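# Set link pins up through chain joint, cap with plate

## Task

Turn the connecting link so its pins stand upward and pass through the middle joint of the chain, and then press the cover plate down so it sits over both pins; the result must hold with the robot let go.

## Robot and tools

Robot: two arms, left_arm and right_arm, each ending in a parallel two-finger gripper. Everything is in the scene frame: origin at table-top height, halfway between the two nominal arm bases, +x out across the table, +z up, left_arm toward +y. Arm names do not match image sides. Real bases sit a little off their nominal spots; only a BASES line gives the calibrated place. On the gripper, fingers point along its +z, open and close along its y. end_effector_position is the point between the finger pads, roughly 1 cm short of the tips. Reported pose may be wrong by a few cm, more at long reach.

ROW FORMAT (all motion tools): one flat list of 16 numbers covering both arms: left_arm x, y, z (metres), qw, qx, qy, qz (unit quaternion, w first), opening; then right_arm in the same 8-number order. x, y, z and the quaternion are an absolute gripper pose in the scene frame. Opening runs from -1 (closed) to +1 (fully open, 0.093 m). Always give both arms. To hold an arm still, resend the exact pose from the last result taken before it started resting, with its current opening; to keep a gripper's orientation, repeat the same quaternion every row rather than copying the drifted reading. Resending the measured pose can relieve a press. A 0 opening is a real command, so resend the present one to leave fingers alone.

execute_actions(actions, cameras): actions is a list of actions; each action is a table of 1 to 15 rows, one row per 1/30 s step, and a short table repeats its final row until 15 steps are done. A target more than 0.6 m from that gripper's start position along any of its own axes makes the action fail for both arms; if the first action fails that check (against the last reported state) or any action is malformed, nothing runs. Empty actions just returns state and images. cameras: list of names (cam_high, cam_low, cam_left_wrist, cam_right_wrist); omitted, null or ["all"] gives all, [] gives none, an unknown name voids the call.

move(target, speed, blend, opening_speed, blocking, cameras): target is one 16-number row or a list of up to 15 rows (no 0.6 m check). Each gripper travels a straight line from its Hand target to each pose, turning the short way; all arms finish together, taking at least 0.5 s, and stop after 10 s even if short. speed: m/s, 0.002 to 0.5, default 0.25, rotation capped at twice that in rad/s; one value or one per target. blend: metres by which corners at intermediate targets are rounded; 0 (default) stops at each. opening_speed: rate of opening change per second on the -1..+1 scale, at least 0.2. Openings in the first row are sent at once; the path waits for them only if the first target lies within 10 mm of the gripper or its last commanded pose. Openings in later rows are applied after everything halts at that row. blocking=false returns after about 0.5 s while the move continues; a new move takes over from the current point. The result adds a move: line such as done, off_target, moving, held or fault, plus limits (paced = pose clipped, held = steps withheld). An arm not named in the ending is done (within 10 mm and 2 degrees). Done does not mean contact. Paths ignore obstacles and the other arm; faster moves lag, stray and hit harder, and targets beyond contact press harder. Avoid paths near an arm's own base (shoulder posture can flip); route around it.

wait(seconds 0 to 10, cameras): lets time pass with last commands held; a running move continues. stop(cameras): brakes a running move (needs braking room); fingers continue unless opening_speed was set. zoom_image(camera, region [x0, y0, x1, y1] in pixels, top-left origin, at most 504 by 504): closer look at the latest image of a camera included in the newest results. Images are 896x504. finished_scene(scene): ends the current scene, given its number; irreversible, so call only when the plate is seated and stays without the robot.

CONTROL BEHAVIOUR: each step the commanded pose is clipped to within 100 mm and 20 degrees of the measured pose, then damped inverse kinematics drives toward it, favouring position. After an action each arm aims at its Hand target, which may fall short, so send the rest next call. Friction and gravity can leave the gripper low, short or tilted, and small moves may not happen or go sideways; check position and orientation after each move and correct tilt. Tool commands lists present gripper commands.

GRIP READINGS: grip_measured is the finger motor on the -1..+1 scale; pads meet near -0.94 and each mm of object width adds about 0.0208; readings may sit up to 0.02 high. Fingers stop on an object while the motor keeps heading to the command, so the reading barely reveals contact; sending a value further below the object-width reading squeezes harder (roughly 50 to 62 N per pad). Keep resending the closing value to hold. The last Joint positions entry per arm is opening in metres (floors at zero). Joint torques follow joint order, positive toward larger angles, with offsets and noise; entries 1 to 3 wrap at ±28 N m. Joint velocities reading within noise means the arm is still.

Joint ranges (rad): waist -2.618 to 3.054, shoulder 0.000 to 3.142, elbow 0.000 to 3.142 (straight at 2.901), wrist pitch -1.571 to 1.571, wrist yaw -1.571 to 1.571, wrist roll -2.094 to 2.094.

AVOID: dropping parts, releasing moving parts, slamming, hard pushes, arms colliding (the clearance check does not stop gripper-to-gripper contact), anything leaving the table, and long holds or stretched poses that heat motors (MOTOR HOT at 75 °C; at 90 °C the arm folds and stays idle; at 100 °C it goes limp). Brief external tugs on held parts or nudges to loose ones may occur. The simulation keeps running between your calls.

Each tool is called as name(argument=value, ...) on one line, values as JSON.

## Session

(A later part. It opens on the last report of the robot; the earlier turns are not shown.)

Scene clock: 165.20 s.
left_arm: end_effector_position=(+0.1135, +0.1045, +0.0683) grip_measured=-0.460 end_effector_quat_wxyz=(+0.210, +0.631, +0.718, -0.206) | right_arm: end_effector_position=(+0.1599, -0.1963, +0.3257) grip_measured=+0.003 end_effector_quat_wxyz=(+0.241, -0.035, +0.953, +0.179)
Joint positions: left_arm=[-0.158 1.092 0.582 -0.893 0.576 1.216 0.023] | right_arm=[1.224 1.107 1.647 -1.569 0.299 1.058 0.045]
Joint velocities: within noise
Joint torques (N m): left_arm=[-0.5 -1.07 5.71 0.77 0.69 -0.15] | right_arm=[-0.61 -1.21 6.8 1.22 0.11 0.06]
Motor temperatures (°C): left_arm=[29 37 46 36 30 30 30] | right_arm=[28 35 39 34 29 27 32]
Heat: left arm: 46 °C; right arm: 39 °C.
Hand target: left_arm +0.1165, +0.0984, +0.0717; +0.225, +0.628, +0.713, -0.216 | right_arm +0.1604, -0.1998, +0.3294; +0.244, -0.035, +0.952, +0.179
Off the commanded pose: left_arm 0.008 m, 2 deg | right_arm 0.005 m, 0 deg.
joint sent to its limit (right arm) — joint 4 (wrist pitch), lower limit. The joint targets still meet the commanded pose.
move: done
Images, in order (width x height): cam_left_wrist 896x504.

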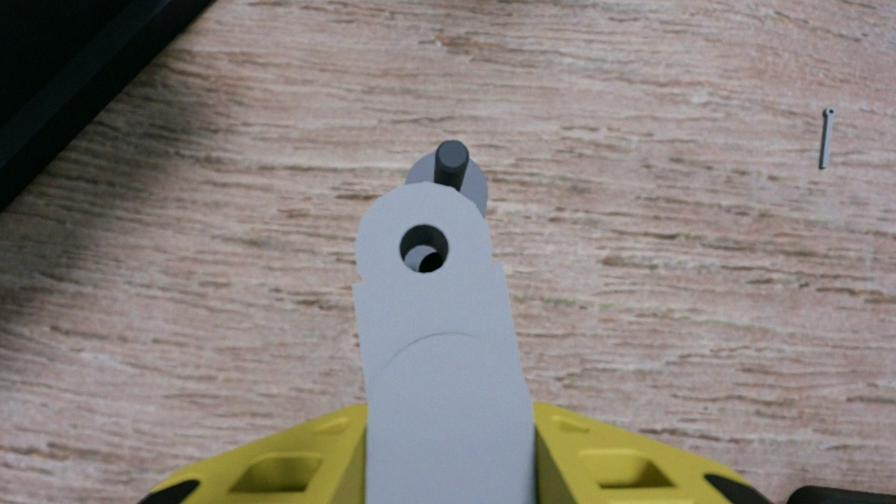

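move(target=[0.1120, 0.0984,0.0715, 0.2254,0.6281,0.7127,-0.2162, -0.7,  0.1605,-0.1998,0.3294, 0.244,-0.035,0.952,0.179, 0.0], speed=0.05, cameras=["cam_left_wrist"])

zoom_image(camera="cam_left_wrist", region=[390, 210, 460, 290])

Scene clock: 166.50 s.
left_arm: end_effector_position=(+0.1112, +0.1033, +0.0673) grip_measured=-0.460 end_effector_quat_wxyz=(+0.210, +0.629, +0.717, -0.212) | right_arm: end_effector_position=(+0.1599, -0.1963, +0.3257) grip_measured=+0.003 end_effector_quat_wxyz=(+0.241, -0.035, +0.953, +0.179)
Joint positions: left_arm=[-0.158 1.092 0.574 -0.891 0.587 1.216 0.023] | right_arm=[1.224 1.107 1.647 -1.569 0.299 1.058 0.045]
Joint velocities: within noise
Joint torques (N m): left_arm=[-0.81 -3.21 5.24 0.66 0.56 -0.21] | right_arm=[-0.62 -1.21 6.82 1.23 0.12 0.06]
Motor temperatures (°C): left_arm=[29 37 46 36 30 30 30] | right_arm=[28 35 39 34 30 27 32]
Heat: left arm: 46 °C; right arm: 39 °C.
Hand target: left_arm +0.1118, +0.0986, +0.0715; +0.225, +0.628, +0.713, -0.217 | right_arm +0.1604, -0.1998, +0.3294; +0.244, -0.035, +0.952, +0.179
Off the commanded pose: left_arm 0.006 m, 2 deg | right_arm 0.005 m, 0 deg.
joint sent to its limit (right arm) — joint 4 (wrist pitch), lower limit. The joint targets still meet the commanded pose.
move: done
Images, in order (width x height): cam_left_wrist 896x504.

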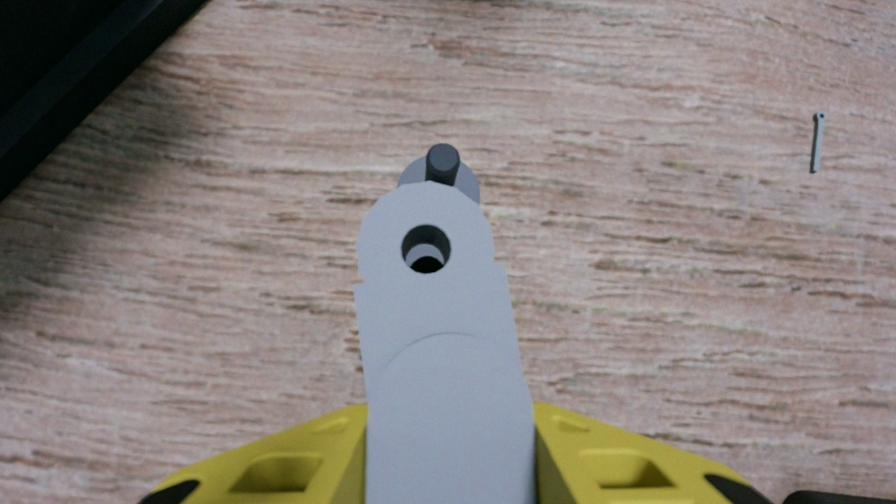

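Scaled by 6.300 from the camera's 896x504 image, which has a finer 1280x720 frame.

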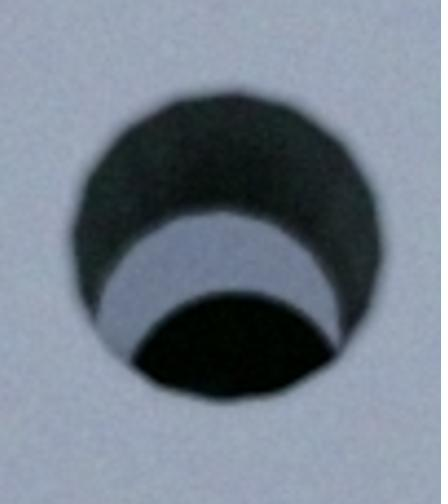

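move(target=[0.1110, 0.1006,0.0765, 0.2254,0.6281,0.7127,-0.2162, -0.7,  0.1605,-0.1998,0.3294, 0.244,-0.035,0.952,0.179, 0.0], speed=0.05, cameras=["cam_left_wrist"])

zoom_image(camera="cam_left_wrist", region=[390, 210, 460, 290])

Scene clock: 167.70 s.
left_arm: end_effector_position=(+0.1096, +0.1036, +0.0686) grip_measured=-0.460 end_effector_quat_wxyz=(+0.211, +0.629, +0.717, -0.212) | right_arm: end_effector_position=(+0.1599, -0.1963, +0.3257) grip_measured=+0.003 end_effector_quat_wxyz=(+0.241, -0.035, +0.953, +0.179)
Joint positions: left_arm=[-0.158 1.082 0.574 -0.901 0.587 1.216 0.023] | right_arm=[1.224 1.107 1.647 -1.569 0.299 1.058 0.045]
Joint velocities: within noise
Joint torques (N m): left_arm=[0.14 -3.1 6.58 0.49 0.6 -0.03] | right_arm=[-0.62 -1.21 6.79 1.23 0.11 0.06]
Motor temperatures (°C): left_arm=[29 37 46 36 30 30 30] | right_arm=[28 35 39 34 30 27 32]
Heat: left arm: 46 °C; right arm: 39 °C.
Hand target: left_arm +0.1110, +0.1006, +0.0763; +0.225, +0.628, +0.713, -0.216 | right_arm +0.1604, -0.1998, +0.3294; +0.244, -0.035, +0.952, +0.179
Off the commanded pose: left_arm 0.009 m, 2 deg | right_arm 0.005 m, 0 deg.
joint sent to its limit (right arm) — joint 4 (wrist pitch), lower limit. The joint targets still meet the commanded pose.
move: done
Images, in order (width x height): cam_left_wrist 896x504.

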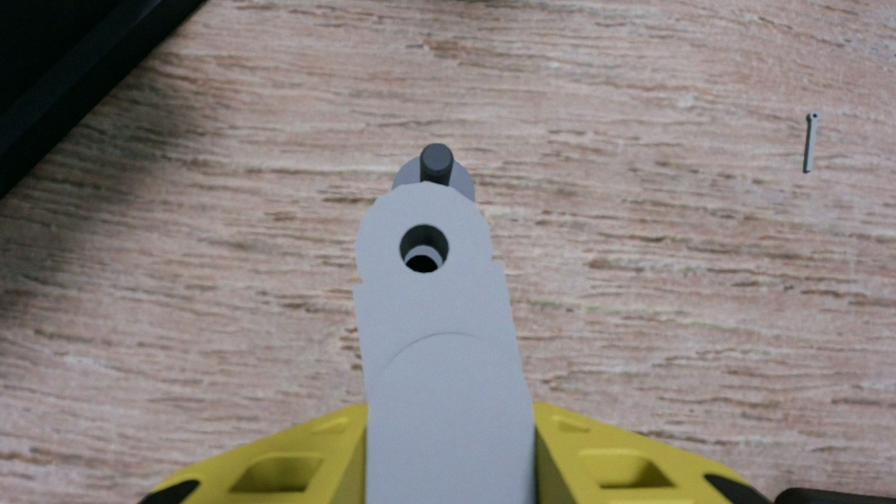

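Scaled by 6.300 from the camera's 896x504 image, which has a finer 1280x720 frame.

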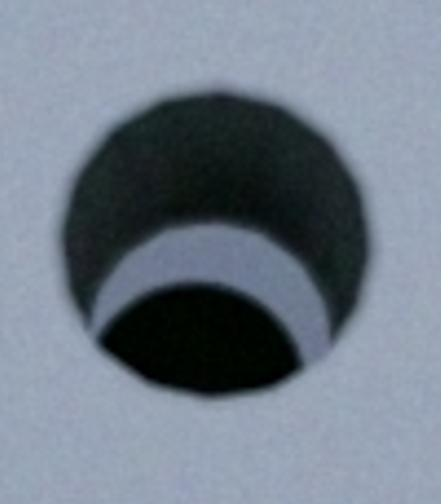

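move(target=[0.1110, 0.1031,0.0755, 0.2254,0.6281,0.7127,-0.2162, -0.7,  0.1605,-0.1998,0.3294, 0.244,-0.035,0.952,0.179, 0.0], speed=0.05, cameras=["cam_left_wrist"])

zoom_image(camera="cam_left_wrist", region=[390, 210, 460, 290])

Scene clock: 168.87 s.
left_arm: end_effector_position=(+0.1101, +0.1060, +0.0684) grip_measured=-0.459 end_effector_quat_wxyz=(+0.210, +0.626, +0.721, -0.211) | right_arm: end_effector_position=(+0.1599, -0.1963, +0.3257) grip_measured=+0.003 end_effector_quat_wxyz=(+0.241, -0.035, +0.953, +0.179)
Joint positions: left_arm=[-0.144 1.081 0.574 -0.907 0.587 1.221 0.023] | right_arm=[1.224 1.107 1.647 -1.569 0.299 1.058 0.045]
Joint velocities: within noise
Joint torques (N m): left_arm=[0.34 -2.84 6.38 0.52 0.63 0.15] | right_arm=[-0.64 -1.22 6.82 1.22 0.11 0.06]
Motor temperatures (°C): left_arm=[29 37 46 36 30 30 30] | right_arm=[28 35 39 34 30 27 32]
Heat: left arm: 46 °C; right arm: 39 °C.
Hand target: left_arm +0.1110, +0.1031, +0.0754; +0.225, +0.628, +0.713, -0.216 | right_arm +0.1604, -0.1998, +0.3294; +0.244, -0.035, +0.952, +0.179
Off the commanded pose: left_arm 0.008 m, 2 deg | right_arm 0.005 m, 0 deg.
joint sent to its limit (right arm) — joint 4 (wrist pitch), lower limit. The joint targets still meet the commanded pose.
move: done
Images, in order (width x height): cam_left_wrist 896x504.

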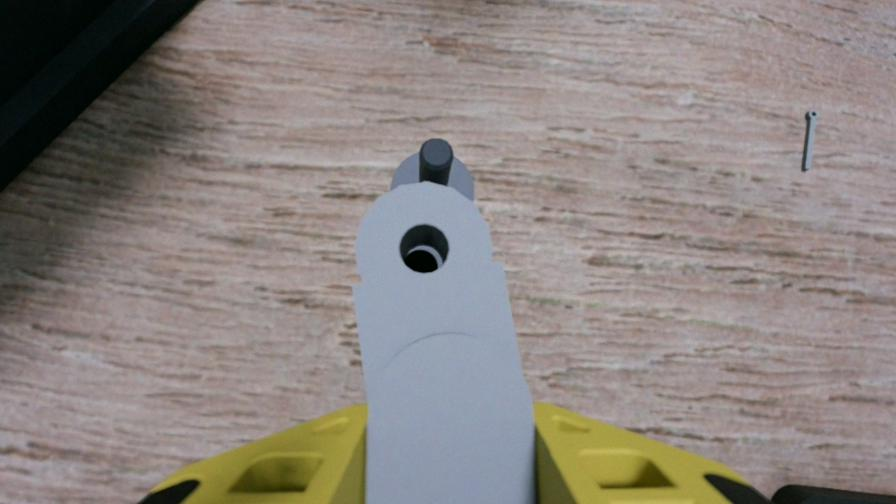

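Scaled by 6.300 from the camera's 896x504 image, which has a finer 1280x720 frame.

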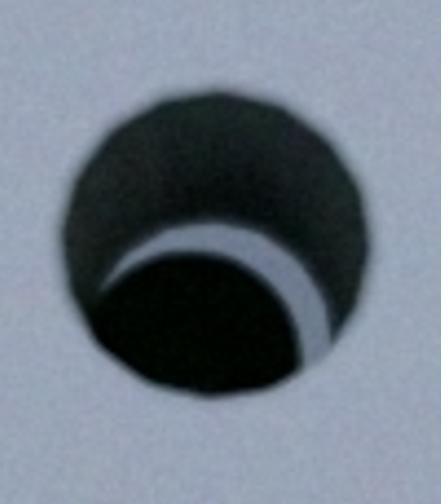

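move(target=[0.1116, 0.1031,0.0715, 0.2254,0.6281,0.7127,-0.2162, -0.7,  0.1605,-0.1998,0.3294, 0.244,-0.035,0.952,0.179, 0.0], speed=0.05, cameras=["cam_left_wrist"])

zoom_image(camera="cam_left_wrist", region=[390, 210, 460, 290])

Scene clock: 170.00 s.
left_arm: end_effector_position=(+0.1101, +0.1060, +0.0684) grip_measured=-0.459 end_effector_quat_wxyz=(+0.211, +0.626, +0.720, -0.211) | right_arm: end_effector_position=(+0.1599, -0.1963, +0.3257) grip_measured=+0.003 end_effector_quat_wxyz=(+0.241, -0.035, +0.953, +0.179)
Joint positions: left_arm=[-0.143 1.081 0.574 -0.908 0.587 1.223 0.023] | right_arm=[1.224 1.107 1.647 -1.569 0.299 1.058 0.045]
Joint velocities: within noise
Joint torques (N m): left_arm=[0.4 -2.11 5.41 0.62 0.63 0.13] | right_arm=[-0.61 -1.22 6.8 1.23 0.11 0.06]
Motor temperatures (°C): left_arm=[29 37 46 36 30 30 30] | right_arm=[28 35 39 34 30 27 32]
Heat: left arm: 46 °C; right arm: 39 °C.
Hand target: left_arm +0.1116, +0.1032, +0.0716; +0.225, +0.628, +0.713, -0.216 | right_arm +0.1604, -0.1998, +0.3294; +0.244, -0.035, +0.952, +0.179
Off the commanded pose: left_arm 0.005 m, 2 deg | right_arm 0.005 m, 0 deg.
joint sent to its limit (right arm) — joint 4 (wrist pitch), lower limit. The joint targets still meet the commanded pose.
move: done
Images, in order (width x height): cam_left_wrist 896x504.

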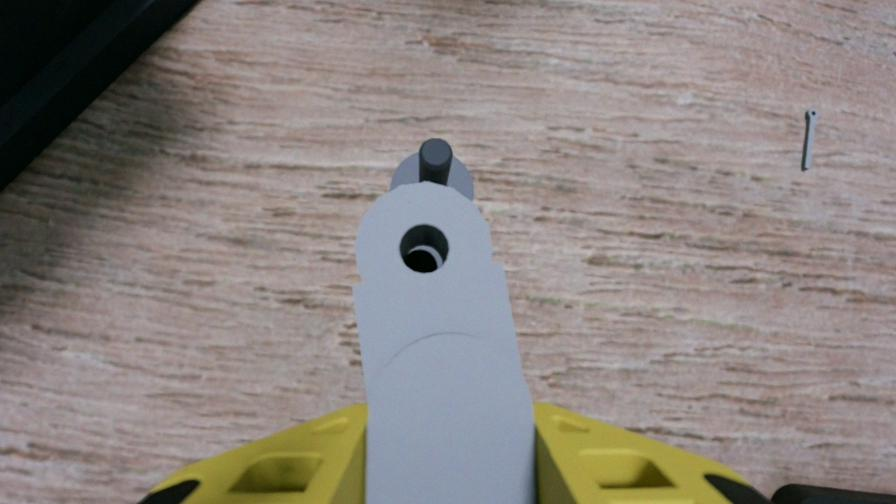

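Scaled by 6.300 from the camera's 896x504 image, which has a finer 1280x720 frame.

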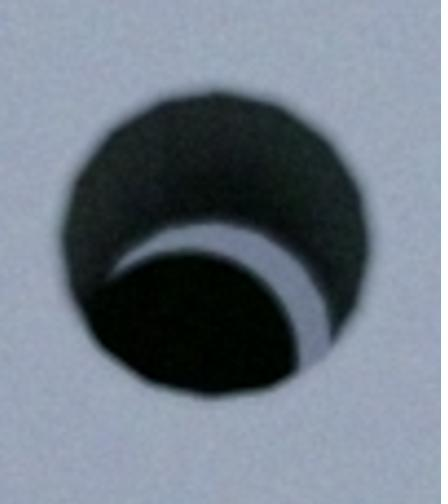

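Aligned; continue lowering.

move(target=[0.1120, 0.1031,0.0665, 0.2254,0.6281,0.7127,-0.2162, -0.7,  0.1605,-0.1998,0.3294, 0.244,-0.035,0.952,0.179, 0.0], speed=0.05, cameras=["cam_left_wrist"])

zoom_image(camera="cam_left_wrist", region=[390, 210, 460, 290])

Scene clock: 171.20 s.
left_arm: end_effector_position=(+0.1099, +0.1041, +0.0668) grip_measured=-0.460 end_effector_quat_wxyz=(+0.216, +0.626, +0.717, -0.215) | right_arm: end_effector_position=(+0.1599, -0.1963, +0.3257) grip_measured=+0.003 end_effector_quat_wxyz=(+0.241, -0.035, +0.953, +0.179)
Joint positions: left_arm=[-0.143 1.081 0.561 -0.889 0.601 1.224 0.023] | right_arm=[1.224 1.107 1.647 -1.569 0.299 1.058 0.045]
Joint velocities: within noise
Joint torques (N m): left_arm=[0.44 -1.26 5.18 0.69 0.48 0.11] | right_arm=[-0.62 -1.21 6.8 1.23 0.11 0.06]
Motor temperatures (°C): left_arm=[29 37 46 36 30 30 30] | right_arm=[28 35 39 34 30 27 32]
Heat: left arm: 46 °C; right arm: 39 °C.
Hand target: left_arm +0.1120, +0.1032, +0.0666; +0.225, +0.628, +0.713, -0.216 | right_arm +0.1604, -0.1998, +0.3294; +0.244, -0.035, +0.952, +0.179
Off the commanded pose: left_arm 0.002 m, 1 deg | right_arm 0.005 m, 0 deg.
joint sent to its limit (right arm) — joint 4 (wrist pitch), lower limit. The joint targets still meet the commanded pose.
move: done
Images, in order (width x height): cam_left_wrist 896x504.

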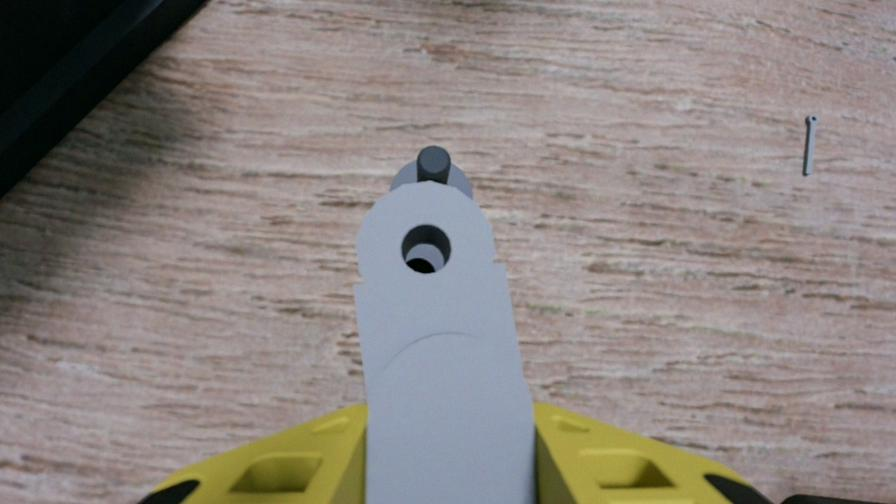

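Scaled by 6.300 from the camera's 896x504 image, which has a finer 1280x720 frame.

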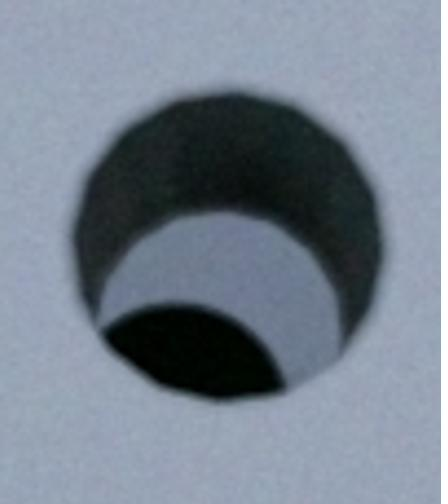

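zoom_image(camera="cam_low", region=[535, 220, 635, 280])

execute_actions(actions=[])

zoom_image(camera="cam_low", region=[535, 220, 635, 280])

zoom_image(camera="cam_right_wrist", region=[170, 240, 370, 400])

This scene's latest camera images include none from cam_low. They are from: cam_left_wrist. cam_low's image comes with the result of a call that names it in "cameras".

Scene clock: 171.67 s.
left_arm: end_effector_position=(+0.1098, +0.1041, +0.0667) grip_measured=-0.460 end_effector_quat_wxyz=(+0.216, +0.626, +0.717, -0.215) | right_arm: end_effector_position=(+0.1599, -0.1963, +0.3257) grip_measured=+0.003 end_effector_quat_wxyz=(+0.241, -0.035, +0.953, +0.179)
Joint positions: left_arm=[-0.143 1.081 0.561 -0.888 0.601 1.224 0.023] | right_arm=[1.224 1.107 1.647 -1.569 0.299 1.058 0.045]
Joint velocities: within noise
Joint torques (N m): left_arm=[0.42 -1.26 5.16 0.69 0.5 0.11] | right_arm=[-0.62 -1.22 6.82 1.23 0.11 0.06]
Motor temperatures (°C): left_arm=[29 37 46 36 30 30 30] | right_arm=[28 35 39 34 30 27 32]
Heat: left arm: 46 °C; right arm: 39 °C.
Hand target: left_arm +0.1120, +0.1032, +0.0665; +0.225, +0.628, +0.713, -0.216 | right_arm +0.1604, -0.1998, +0.3294; +0.244, -0.035, +0.952, +0.179
Tool commands: left_gripper/opening=-0.7 right_gripper/opening=+0.0
Off the commanded pose: left_arm 0.002 m, 1 deg | right_arm 0.005 m, 0 deg.

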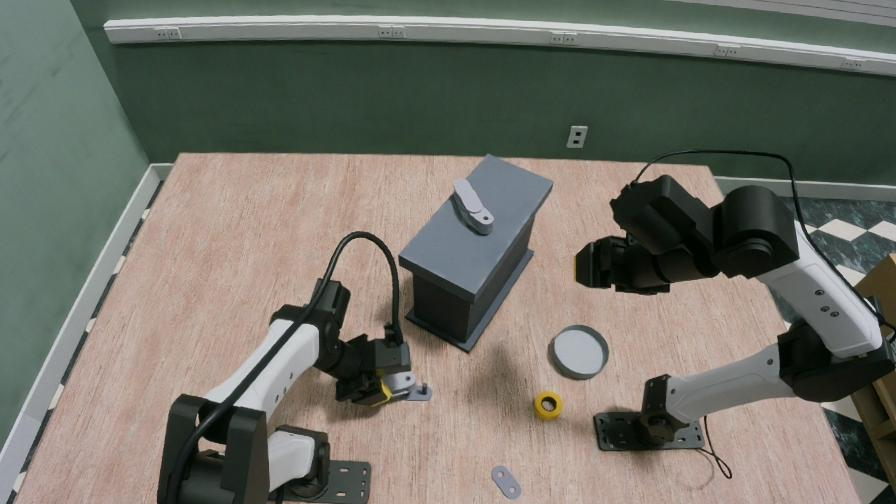

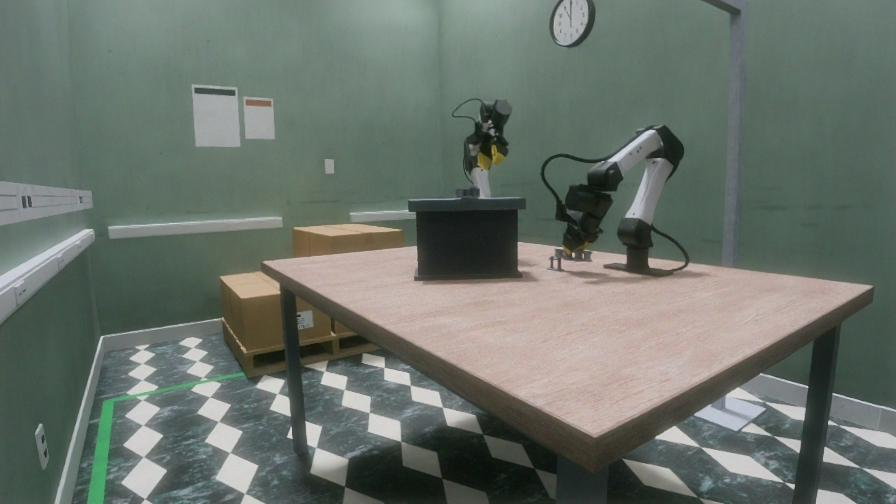

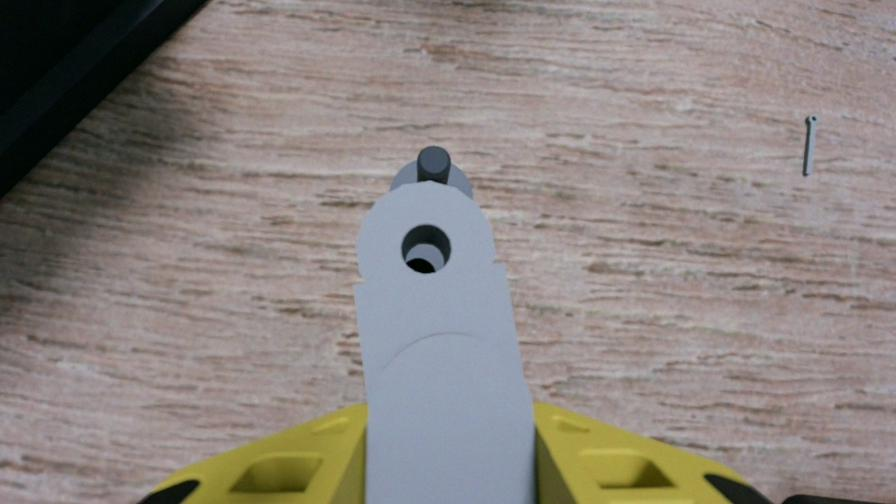

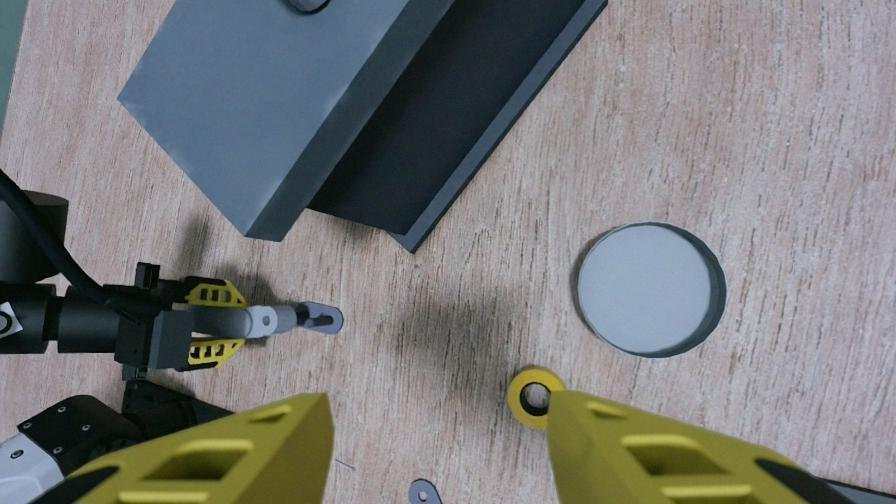

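Scaled by 5.040 from the camera's 896x504 image, which has a finer 1280x720 frame.

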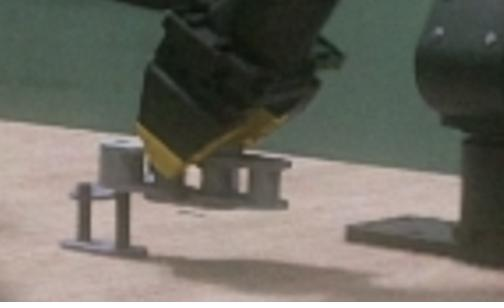

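Scaled by 2.520 from the camera's 896x504 image, which has a finer 1280x720 frame.

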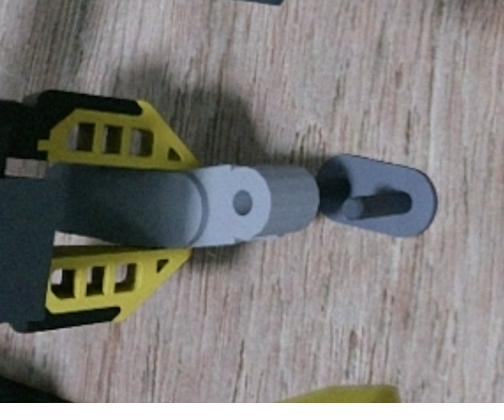

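zoom_image(camera="cam_low", region=[540, 235, 600, 280])

zoom_image(camera="cam_right_wrist", region=[260, 280, 360, 350])

zoom_image(camera="cam_left_wrist", region=[350, 130, 500, 290])

Scaled by 8.400 from the camera's 896x504 image, which has a finer 1280x720 frame.

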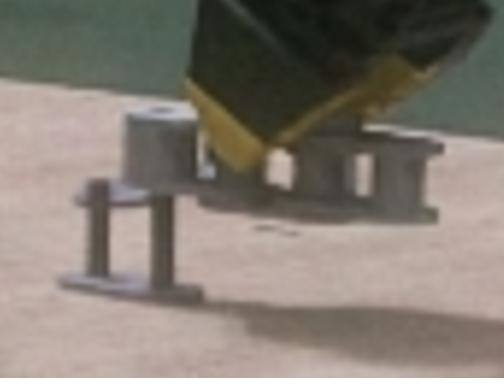

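Scaled by 5.040 from the camera's 896x504 image, which has a finer 1280x720 frame.

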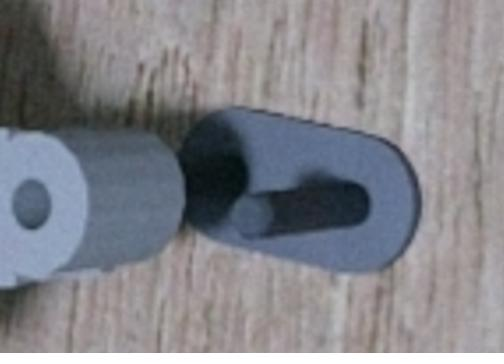

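Scaled by 3.150 from the camera's 896x504 image, which has a finer 1280x720 frame.

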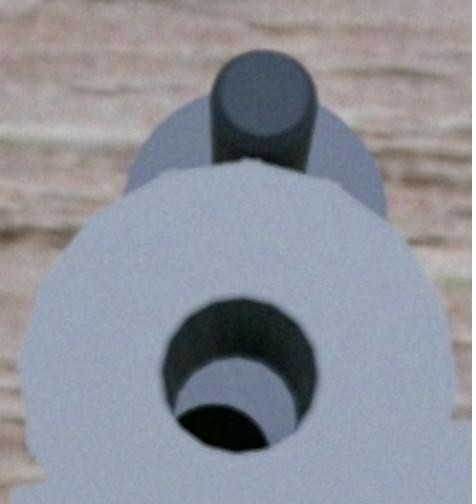

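move(target=[0.1126, 0.1060,0.0725, 0.2254,0.6281,0.7127,-0.2162, -0.7,  0.1605,-0.1998,0.3294, 0.244,-0.035,0.952,0.179, 0.0], speed=0.05, cameras=["cam_left_wrist"])

zoom_image(camera="cam_left_wrist", region=[390, 210, 460, 290])

Scene clock: 174.07 s.
left_arm: end_effector_position=(+0.1105, +0.1075, +0.0664) grip_measured=-0.460 end_effector_quat_wxyz=(+0.217, +0.626, +0.718, -0.213) | right_arm: end_effector_position=(+0.1599, -0.1963, +0.3257) grip_measured=+0.003 end_effector_quat_wxyz=(+0.241, -0.035, +0.953, +0.179)
Joint positions: left_arm=[-0.123 1.081 0.561 -0.897 0.601 1.245 0.023] | right_arm=[1.224 1.107 1.647 -1.569 0.299 1.058 0.045]
Joint velocities: within noise
Joint torques (N m): left_arm=[0.32 -1.51 7.12 0.39 0.54 0.12] | right_arm=[-0.62 -1.22 6.8 1.23 0.11 0.06]
Motor temperatures (°C): left_arm=[29 37 46 36 30 30 30] | right_arm=[28 35 39 34 30 27 32]
Heat: left arm: 46 °C; right arm: 39 °C.
Hand target: left_arm +0.1126, +0.1060, +0.0724; +0.225, +0.628, +0.713, -0.216 | right_arm +0.1604, -0.1998, +0.3294; +0.244, -0.035, +0.952, +0.179
Off the commanded pose: left_arm 0.007 m, 1 deg | right_arm 0.005 m, 0 deg.
joint sent to its limit (right arm) — joint 4 (wrist pitch), lower limit. The joint targets still meet the commanded pose.
move: done
Images, in order (width x height): cam_left_wrist 896x504.

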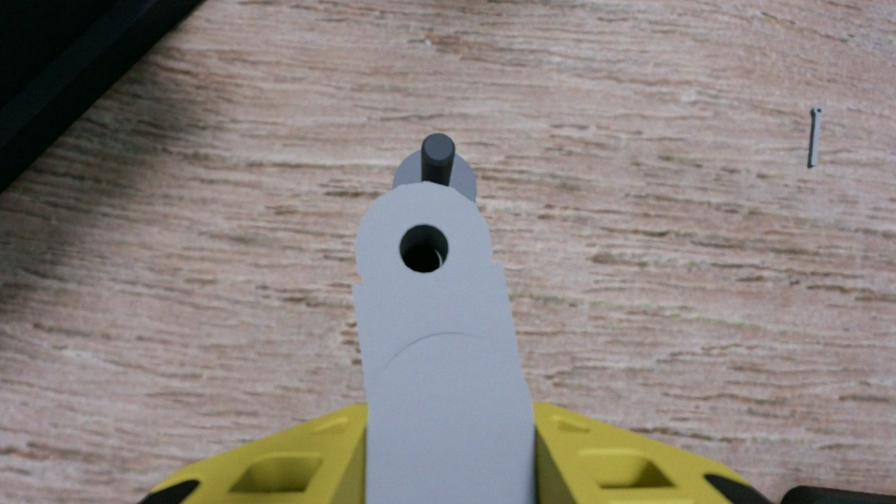

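Scaled by 6.300 from the camera's 896x504 image, which has a finer 1280x720 frame.

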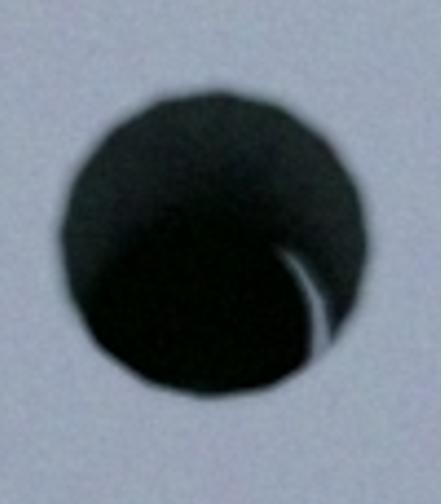

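move(target=[0.1129, 0.1052,0.0675, 0.2254,0.6281,0.7127,-0.2162, -0.7,  0.1605,-0.1998,0.3294, 0.244,-0.035,0.952,0.179, 0.0], speed=0.05, cameras=["cam_left_wrist"])

zoom_image(camera="cam_left_wrist", region=[390, 210, 460, 290])

Scene clock: 175.27 s.
left_arm: end_effector_position=(+0.1105, +0.1075, +0.0664) grip_measured=-0.459 end_effector_quat_wxyz=(+0.217, +0.626, +0.718, -0.213) | right_arm: end_effector_position=(+0.1599, -0.1963, +0.3257) grip_measured=+0.003 end_effector_quat_wxyz=(+0.241, -0.035, +0.953, +0.179)
Joint positions: left_arm=[-0.123 1.081 0.561 -0.897 0.601 1.246 0.023] | right_arm=[1.224 1.107 1.647 -1.569 0.299 1.058 0.045]
Joint velocities: within noise
Joint torques (N m): left_arm=[-0.02 -0.81 5.72 0.64 0.53 0.07] | right_arm=[-0.62 -1.22 6.82 1.23 0.11 0.07]
Motor temperatures (°C): left_arm=[29 37 47 36 30 30 30] | right_arm=[28 35 39 34 30 27 32]
Heat: left arm: 47 °C; right arm: 39 °C.
Hand target: left_arm +0.1128, +0.1053, +0.0675; +0.225, +0.628, +0.713, -0.216 | right_arm +0.1604, -0.1998, +0.3294; +0.244, -0.035, +0.952, +0.179
Off the commanded pose: left_arm 0.004 m, 1 deg | right_arm 0.005 m, 0 deg.
joint sent to its limit (right arm) — joint 4 (wrist pitch), lower limit. The joint targets still meet the commanded pose.
move: done
Images, in order (width x height): cam_left_wrist 896x504.

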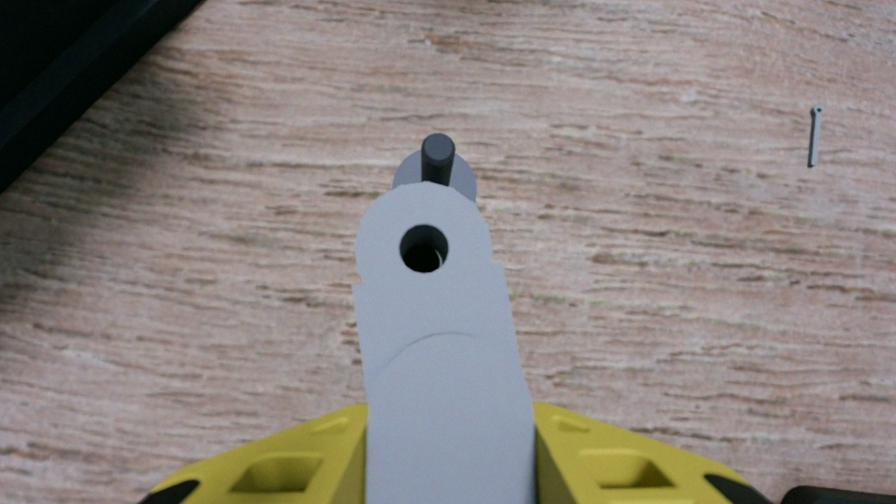

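Scaled by 6.300 from the camera's 896x504 image, which has a finer 1280x720 frame.

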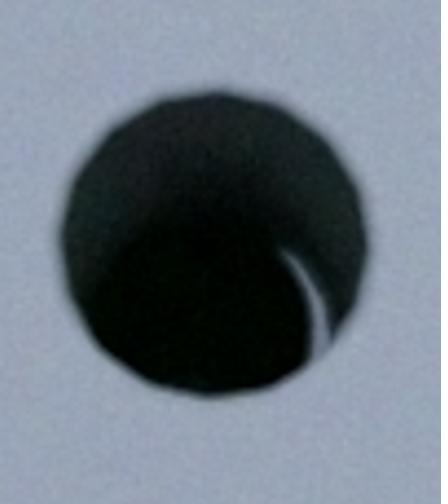

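move(target=[0.1131, 0.1032,0.0660, 0.2254,0.6281,0.7127,-0.2162, -0.7,  0.1605,-0.1998,0.3294, 0.244,-0.035,0.952,0.179, 0.0], speed=0.05, cameras=["cam_left_wrist"])

zoom_image(camera="cam_left_wrist", region=[390, 210, 460, 290])

Scene clock: 176.40 s.
left_arm: end_effector_position=(+0.1104, +0.1067, +0.0656) grip_measured=-0.460 end_effector_quat_wxyz=(+0.218, +0.628, +0.716, -0.212) | right_arm: end_effector_position=(+0.1599, -0.1963, +0.3257) grip_measured=+0.003 end_effector_quat_wxyz=(+0.241, -0.035, +0.953, +0.179)
Joint positions: left_arm=[-0.128 1.081 0.557 -0.89 0.601 1.246 0.023] | right_arm=[1.224 1.107 1.647 -1.569 0.299 1.058 0.045]
Joint velocities: within noise
Joint torques (N m): left_arm=[-0.65 -0.65 5.59 0.71 0.52 -0.11] | right_arm=[-0.61 -1.21 6.82 1.22 0.11 0.06]
Motor temperatures (°C): left_arm=[29 37 47 36 30 30 30] | right_arm=[28 35 39 34 30 27 32]
Heat: left arm: 47 °C; right arm: 39 °C.
Hand target: left_arm +0.1130, +0.1034, +0.0661; +0.225, +0.628, +0.713, -0.216 | right_arm +0.1604, -0.1998, +0.3294; +0.244, -0.035, +0.952, +0.179
Off the commanded pose: left_arm 0.004 m, 1 deg | right_arm 0.005 m, 0 deg.
joint sent to its limit (right arm) — joint 4 (wrist pitch), lower limit. The joint targets still meet the commanded pose.
move: done
Images, in order (width x height): cam_left_wrist 896x504.

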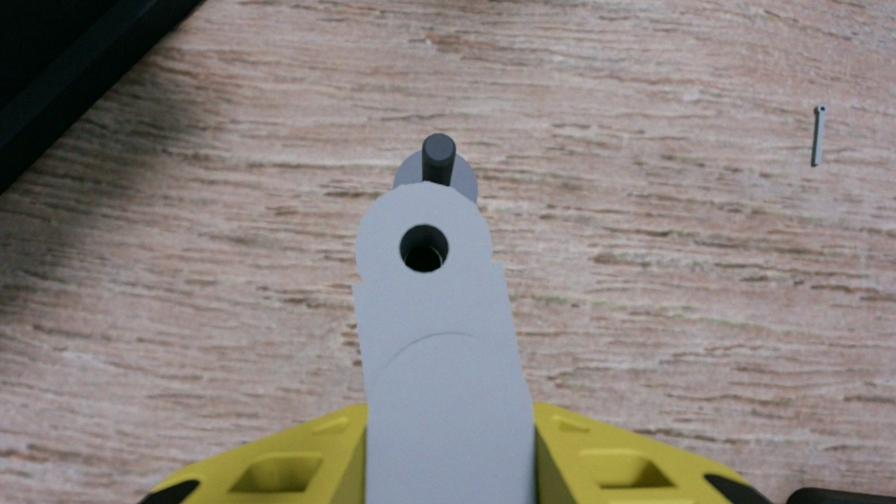

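Scaled by 6.300 from the camera's 896x504 image, which has a finer 1280x720 frame.

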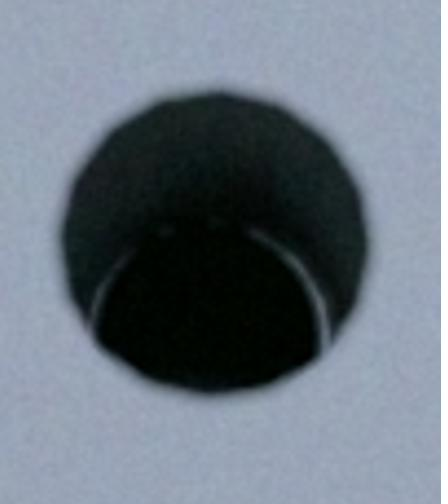

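move(target=[0.1134, 0.1030,0.0610, 0.2254,0.6281,0.7127,-0.2162, -0.7,  0.1605,-0.1998,0.3294, 0.244,-0.035,0.952,0.179, 0.0], speed=0.05, cameras=["cam_left_wrist"])

zoom_image(camera="cam_left_wrist", region=[390, 210, 460, 290])

Scene clock: 177.60 s.
left_arm: end_effector_position=(+0.1100, +0.1069, +0.0597) grip_measured=-0.459 end_effector_quat_wxyz=(+0.216, +0.628, +0.717, -0.214) | right_arm: end_effector_position=(+0.1599, -0.1963, +0.3257) grip_measured=+0.003 end_effector_quat_wxyz=(+0.241, -0.035, +0.953, +0.179)
Joint positions: left_arm=[-0.128 1.094 0.54 -0.866 0.6 1.246 0.023] | right_arm=[1.224 1.107 1.647 -1.569 0.299 1.058 0.045]
Joint velocities: within noise
Joint torques (N m): left_arm=[-0.72 -1.03 5.6 0.7 0.51 -0.12] | right_arm=[-0.61 -1.21 6.82 1.23 0.11 0.06]
Motor temperatures (°C): left_arm=[29 37 47 36 30 30 30] | right_arm=[28 35 39 34 30 27 32]
Heat: left arm: 47 °C; right arm: 39 °C.
Hand target: left_arm +0.1132, +0.1032, +0.0612; +0.225, +0.628, +0.713, -0.216 | right_arm +0.1604, -0.1998, +0.3294; +0.244, -0.035, +0.952, +0.179
Off the commanded pose: left_arm 0.005 m, 1 deg | right_arm 0.005 m, 0 deg.
joint sent to its limit (right arm) — joint 4 (wrist pitch), lower limit. The joint targets still meet the commanded pose.
move: done
Images, in order (width x height): cam_left_wrist 896x504.

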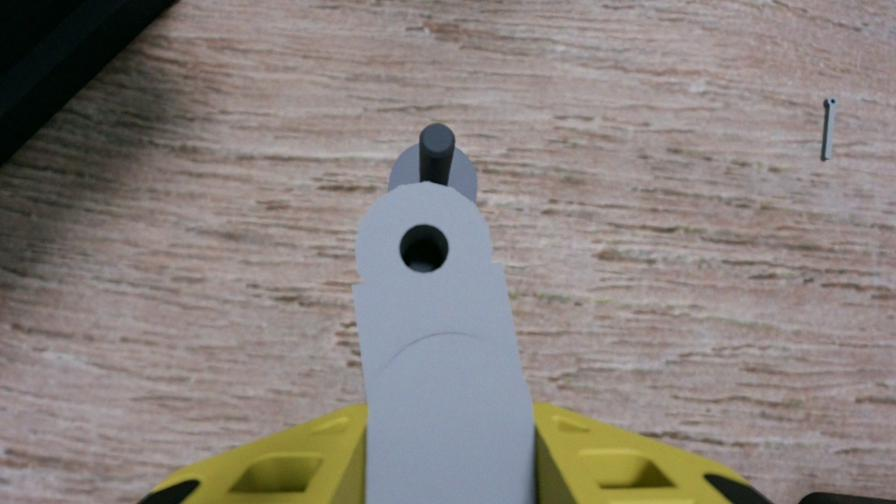

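Scaled by 6.300 from the camera's 896x504 image, which has a finer 1280x720 frame.

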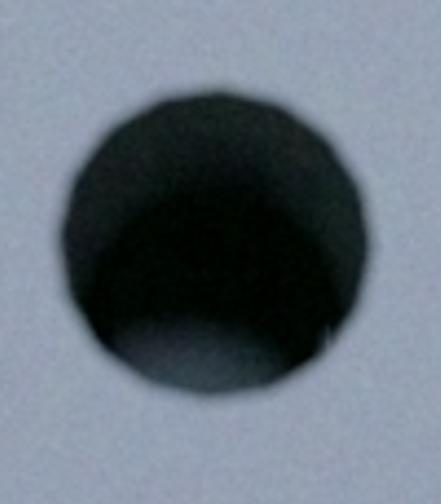

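move(target=[0.1134, 0.1030,0.0530, 0.2254,0.6281,0.7127,-0.2162, -0.7,  0.1605,-0.1998,0.3294, 0.244,-0.035,0.952,0.179, 0.0], speed=0.05, cameras=["cam_left_wrist"])

zoom_image(camera="cam_left_wrist", region=[350, 100, 500, 290])

Scene clock: 178.93 s.
left_arm: end_effector_position=(+0.1100, +0.1069, +0.0517) grip_measured=-0.459 end_effector_quat_wxyz=(+0.215, +0.628, +0.717, -0.214) | right_arm: end_effector_position=(+0.1599, -0.1963, +0.3257) grip_measured=+0.003 end_effector_quat_wxyz=(+0.241, -0.035, +0.953, +0.179)
Joint positions: left_arm=[-0.128 1.109 0.514 -0.826 0.6 1.246 0.023] | right_arm=[1.224 1.107 1.647 -1.569 0.299 1.058 0.045]
Joint velocities: within noise
Joint torques (N m): left_arm=[-0.7 -1.05 5.55 0.74 0.53 -0.12] | right_arm=[-0.62 -1.22 6.82 1.22 0.11 0.06]
Motor temperatures (°C): left_arm=[29 37 47 36 29 30 30] | right_arm=[28 35 39 34 30 27 32]
Heat: left arm: 47 °C; right arm: 39 °C.
Hand target: left_arm +0.1132, +0.1032, +0.0532; +0.225, +0.628, +0.713, -0.216 | right_arm +0.1604, -0.1998, +0.3294; +0.244, -0.035, +0.952, +0.179
Off the commanded pose: left_arm 0.005 m, 1 deg | right_arm 0.005 m, 0 deg.
joint sent to its limit (right arm) — joint 4 (wrist pitch), lower limit. The joint targets still meet the commanded pose.
move: done
Images, in order (width x height): cam_left_wrist 896x504.

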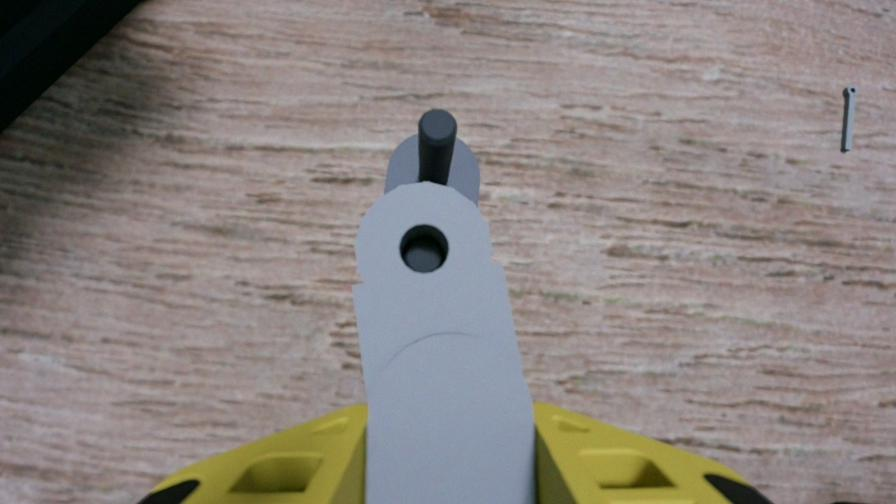

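Scaled by 2.653 from the camera's 896x504 image, which has a finer 1280x720 frame.

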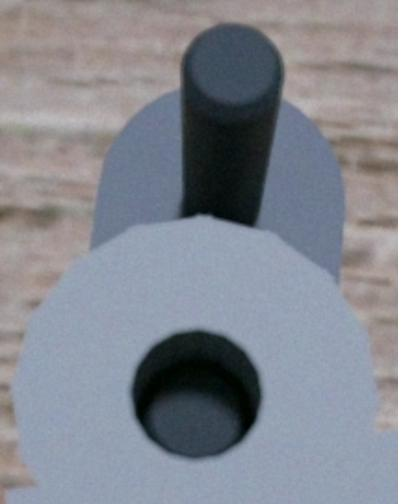

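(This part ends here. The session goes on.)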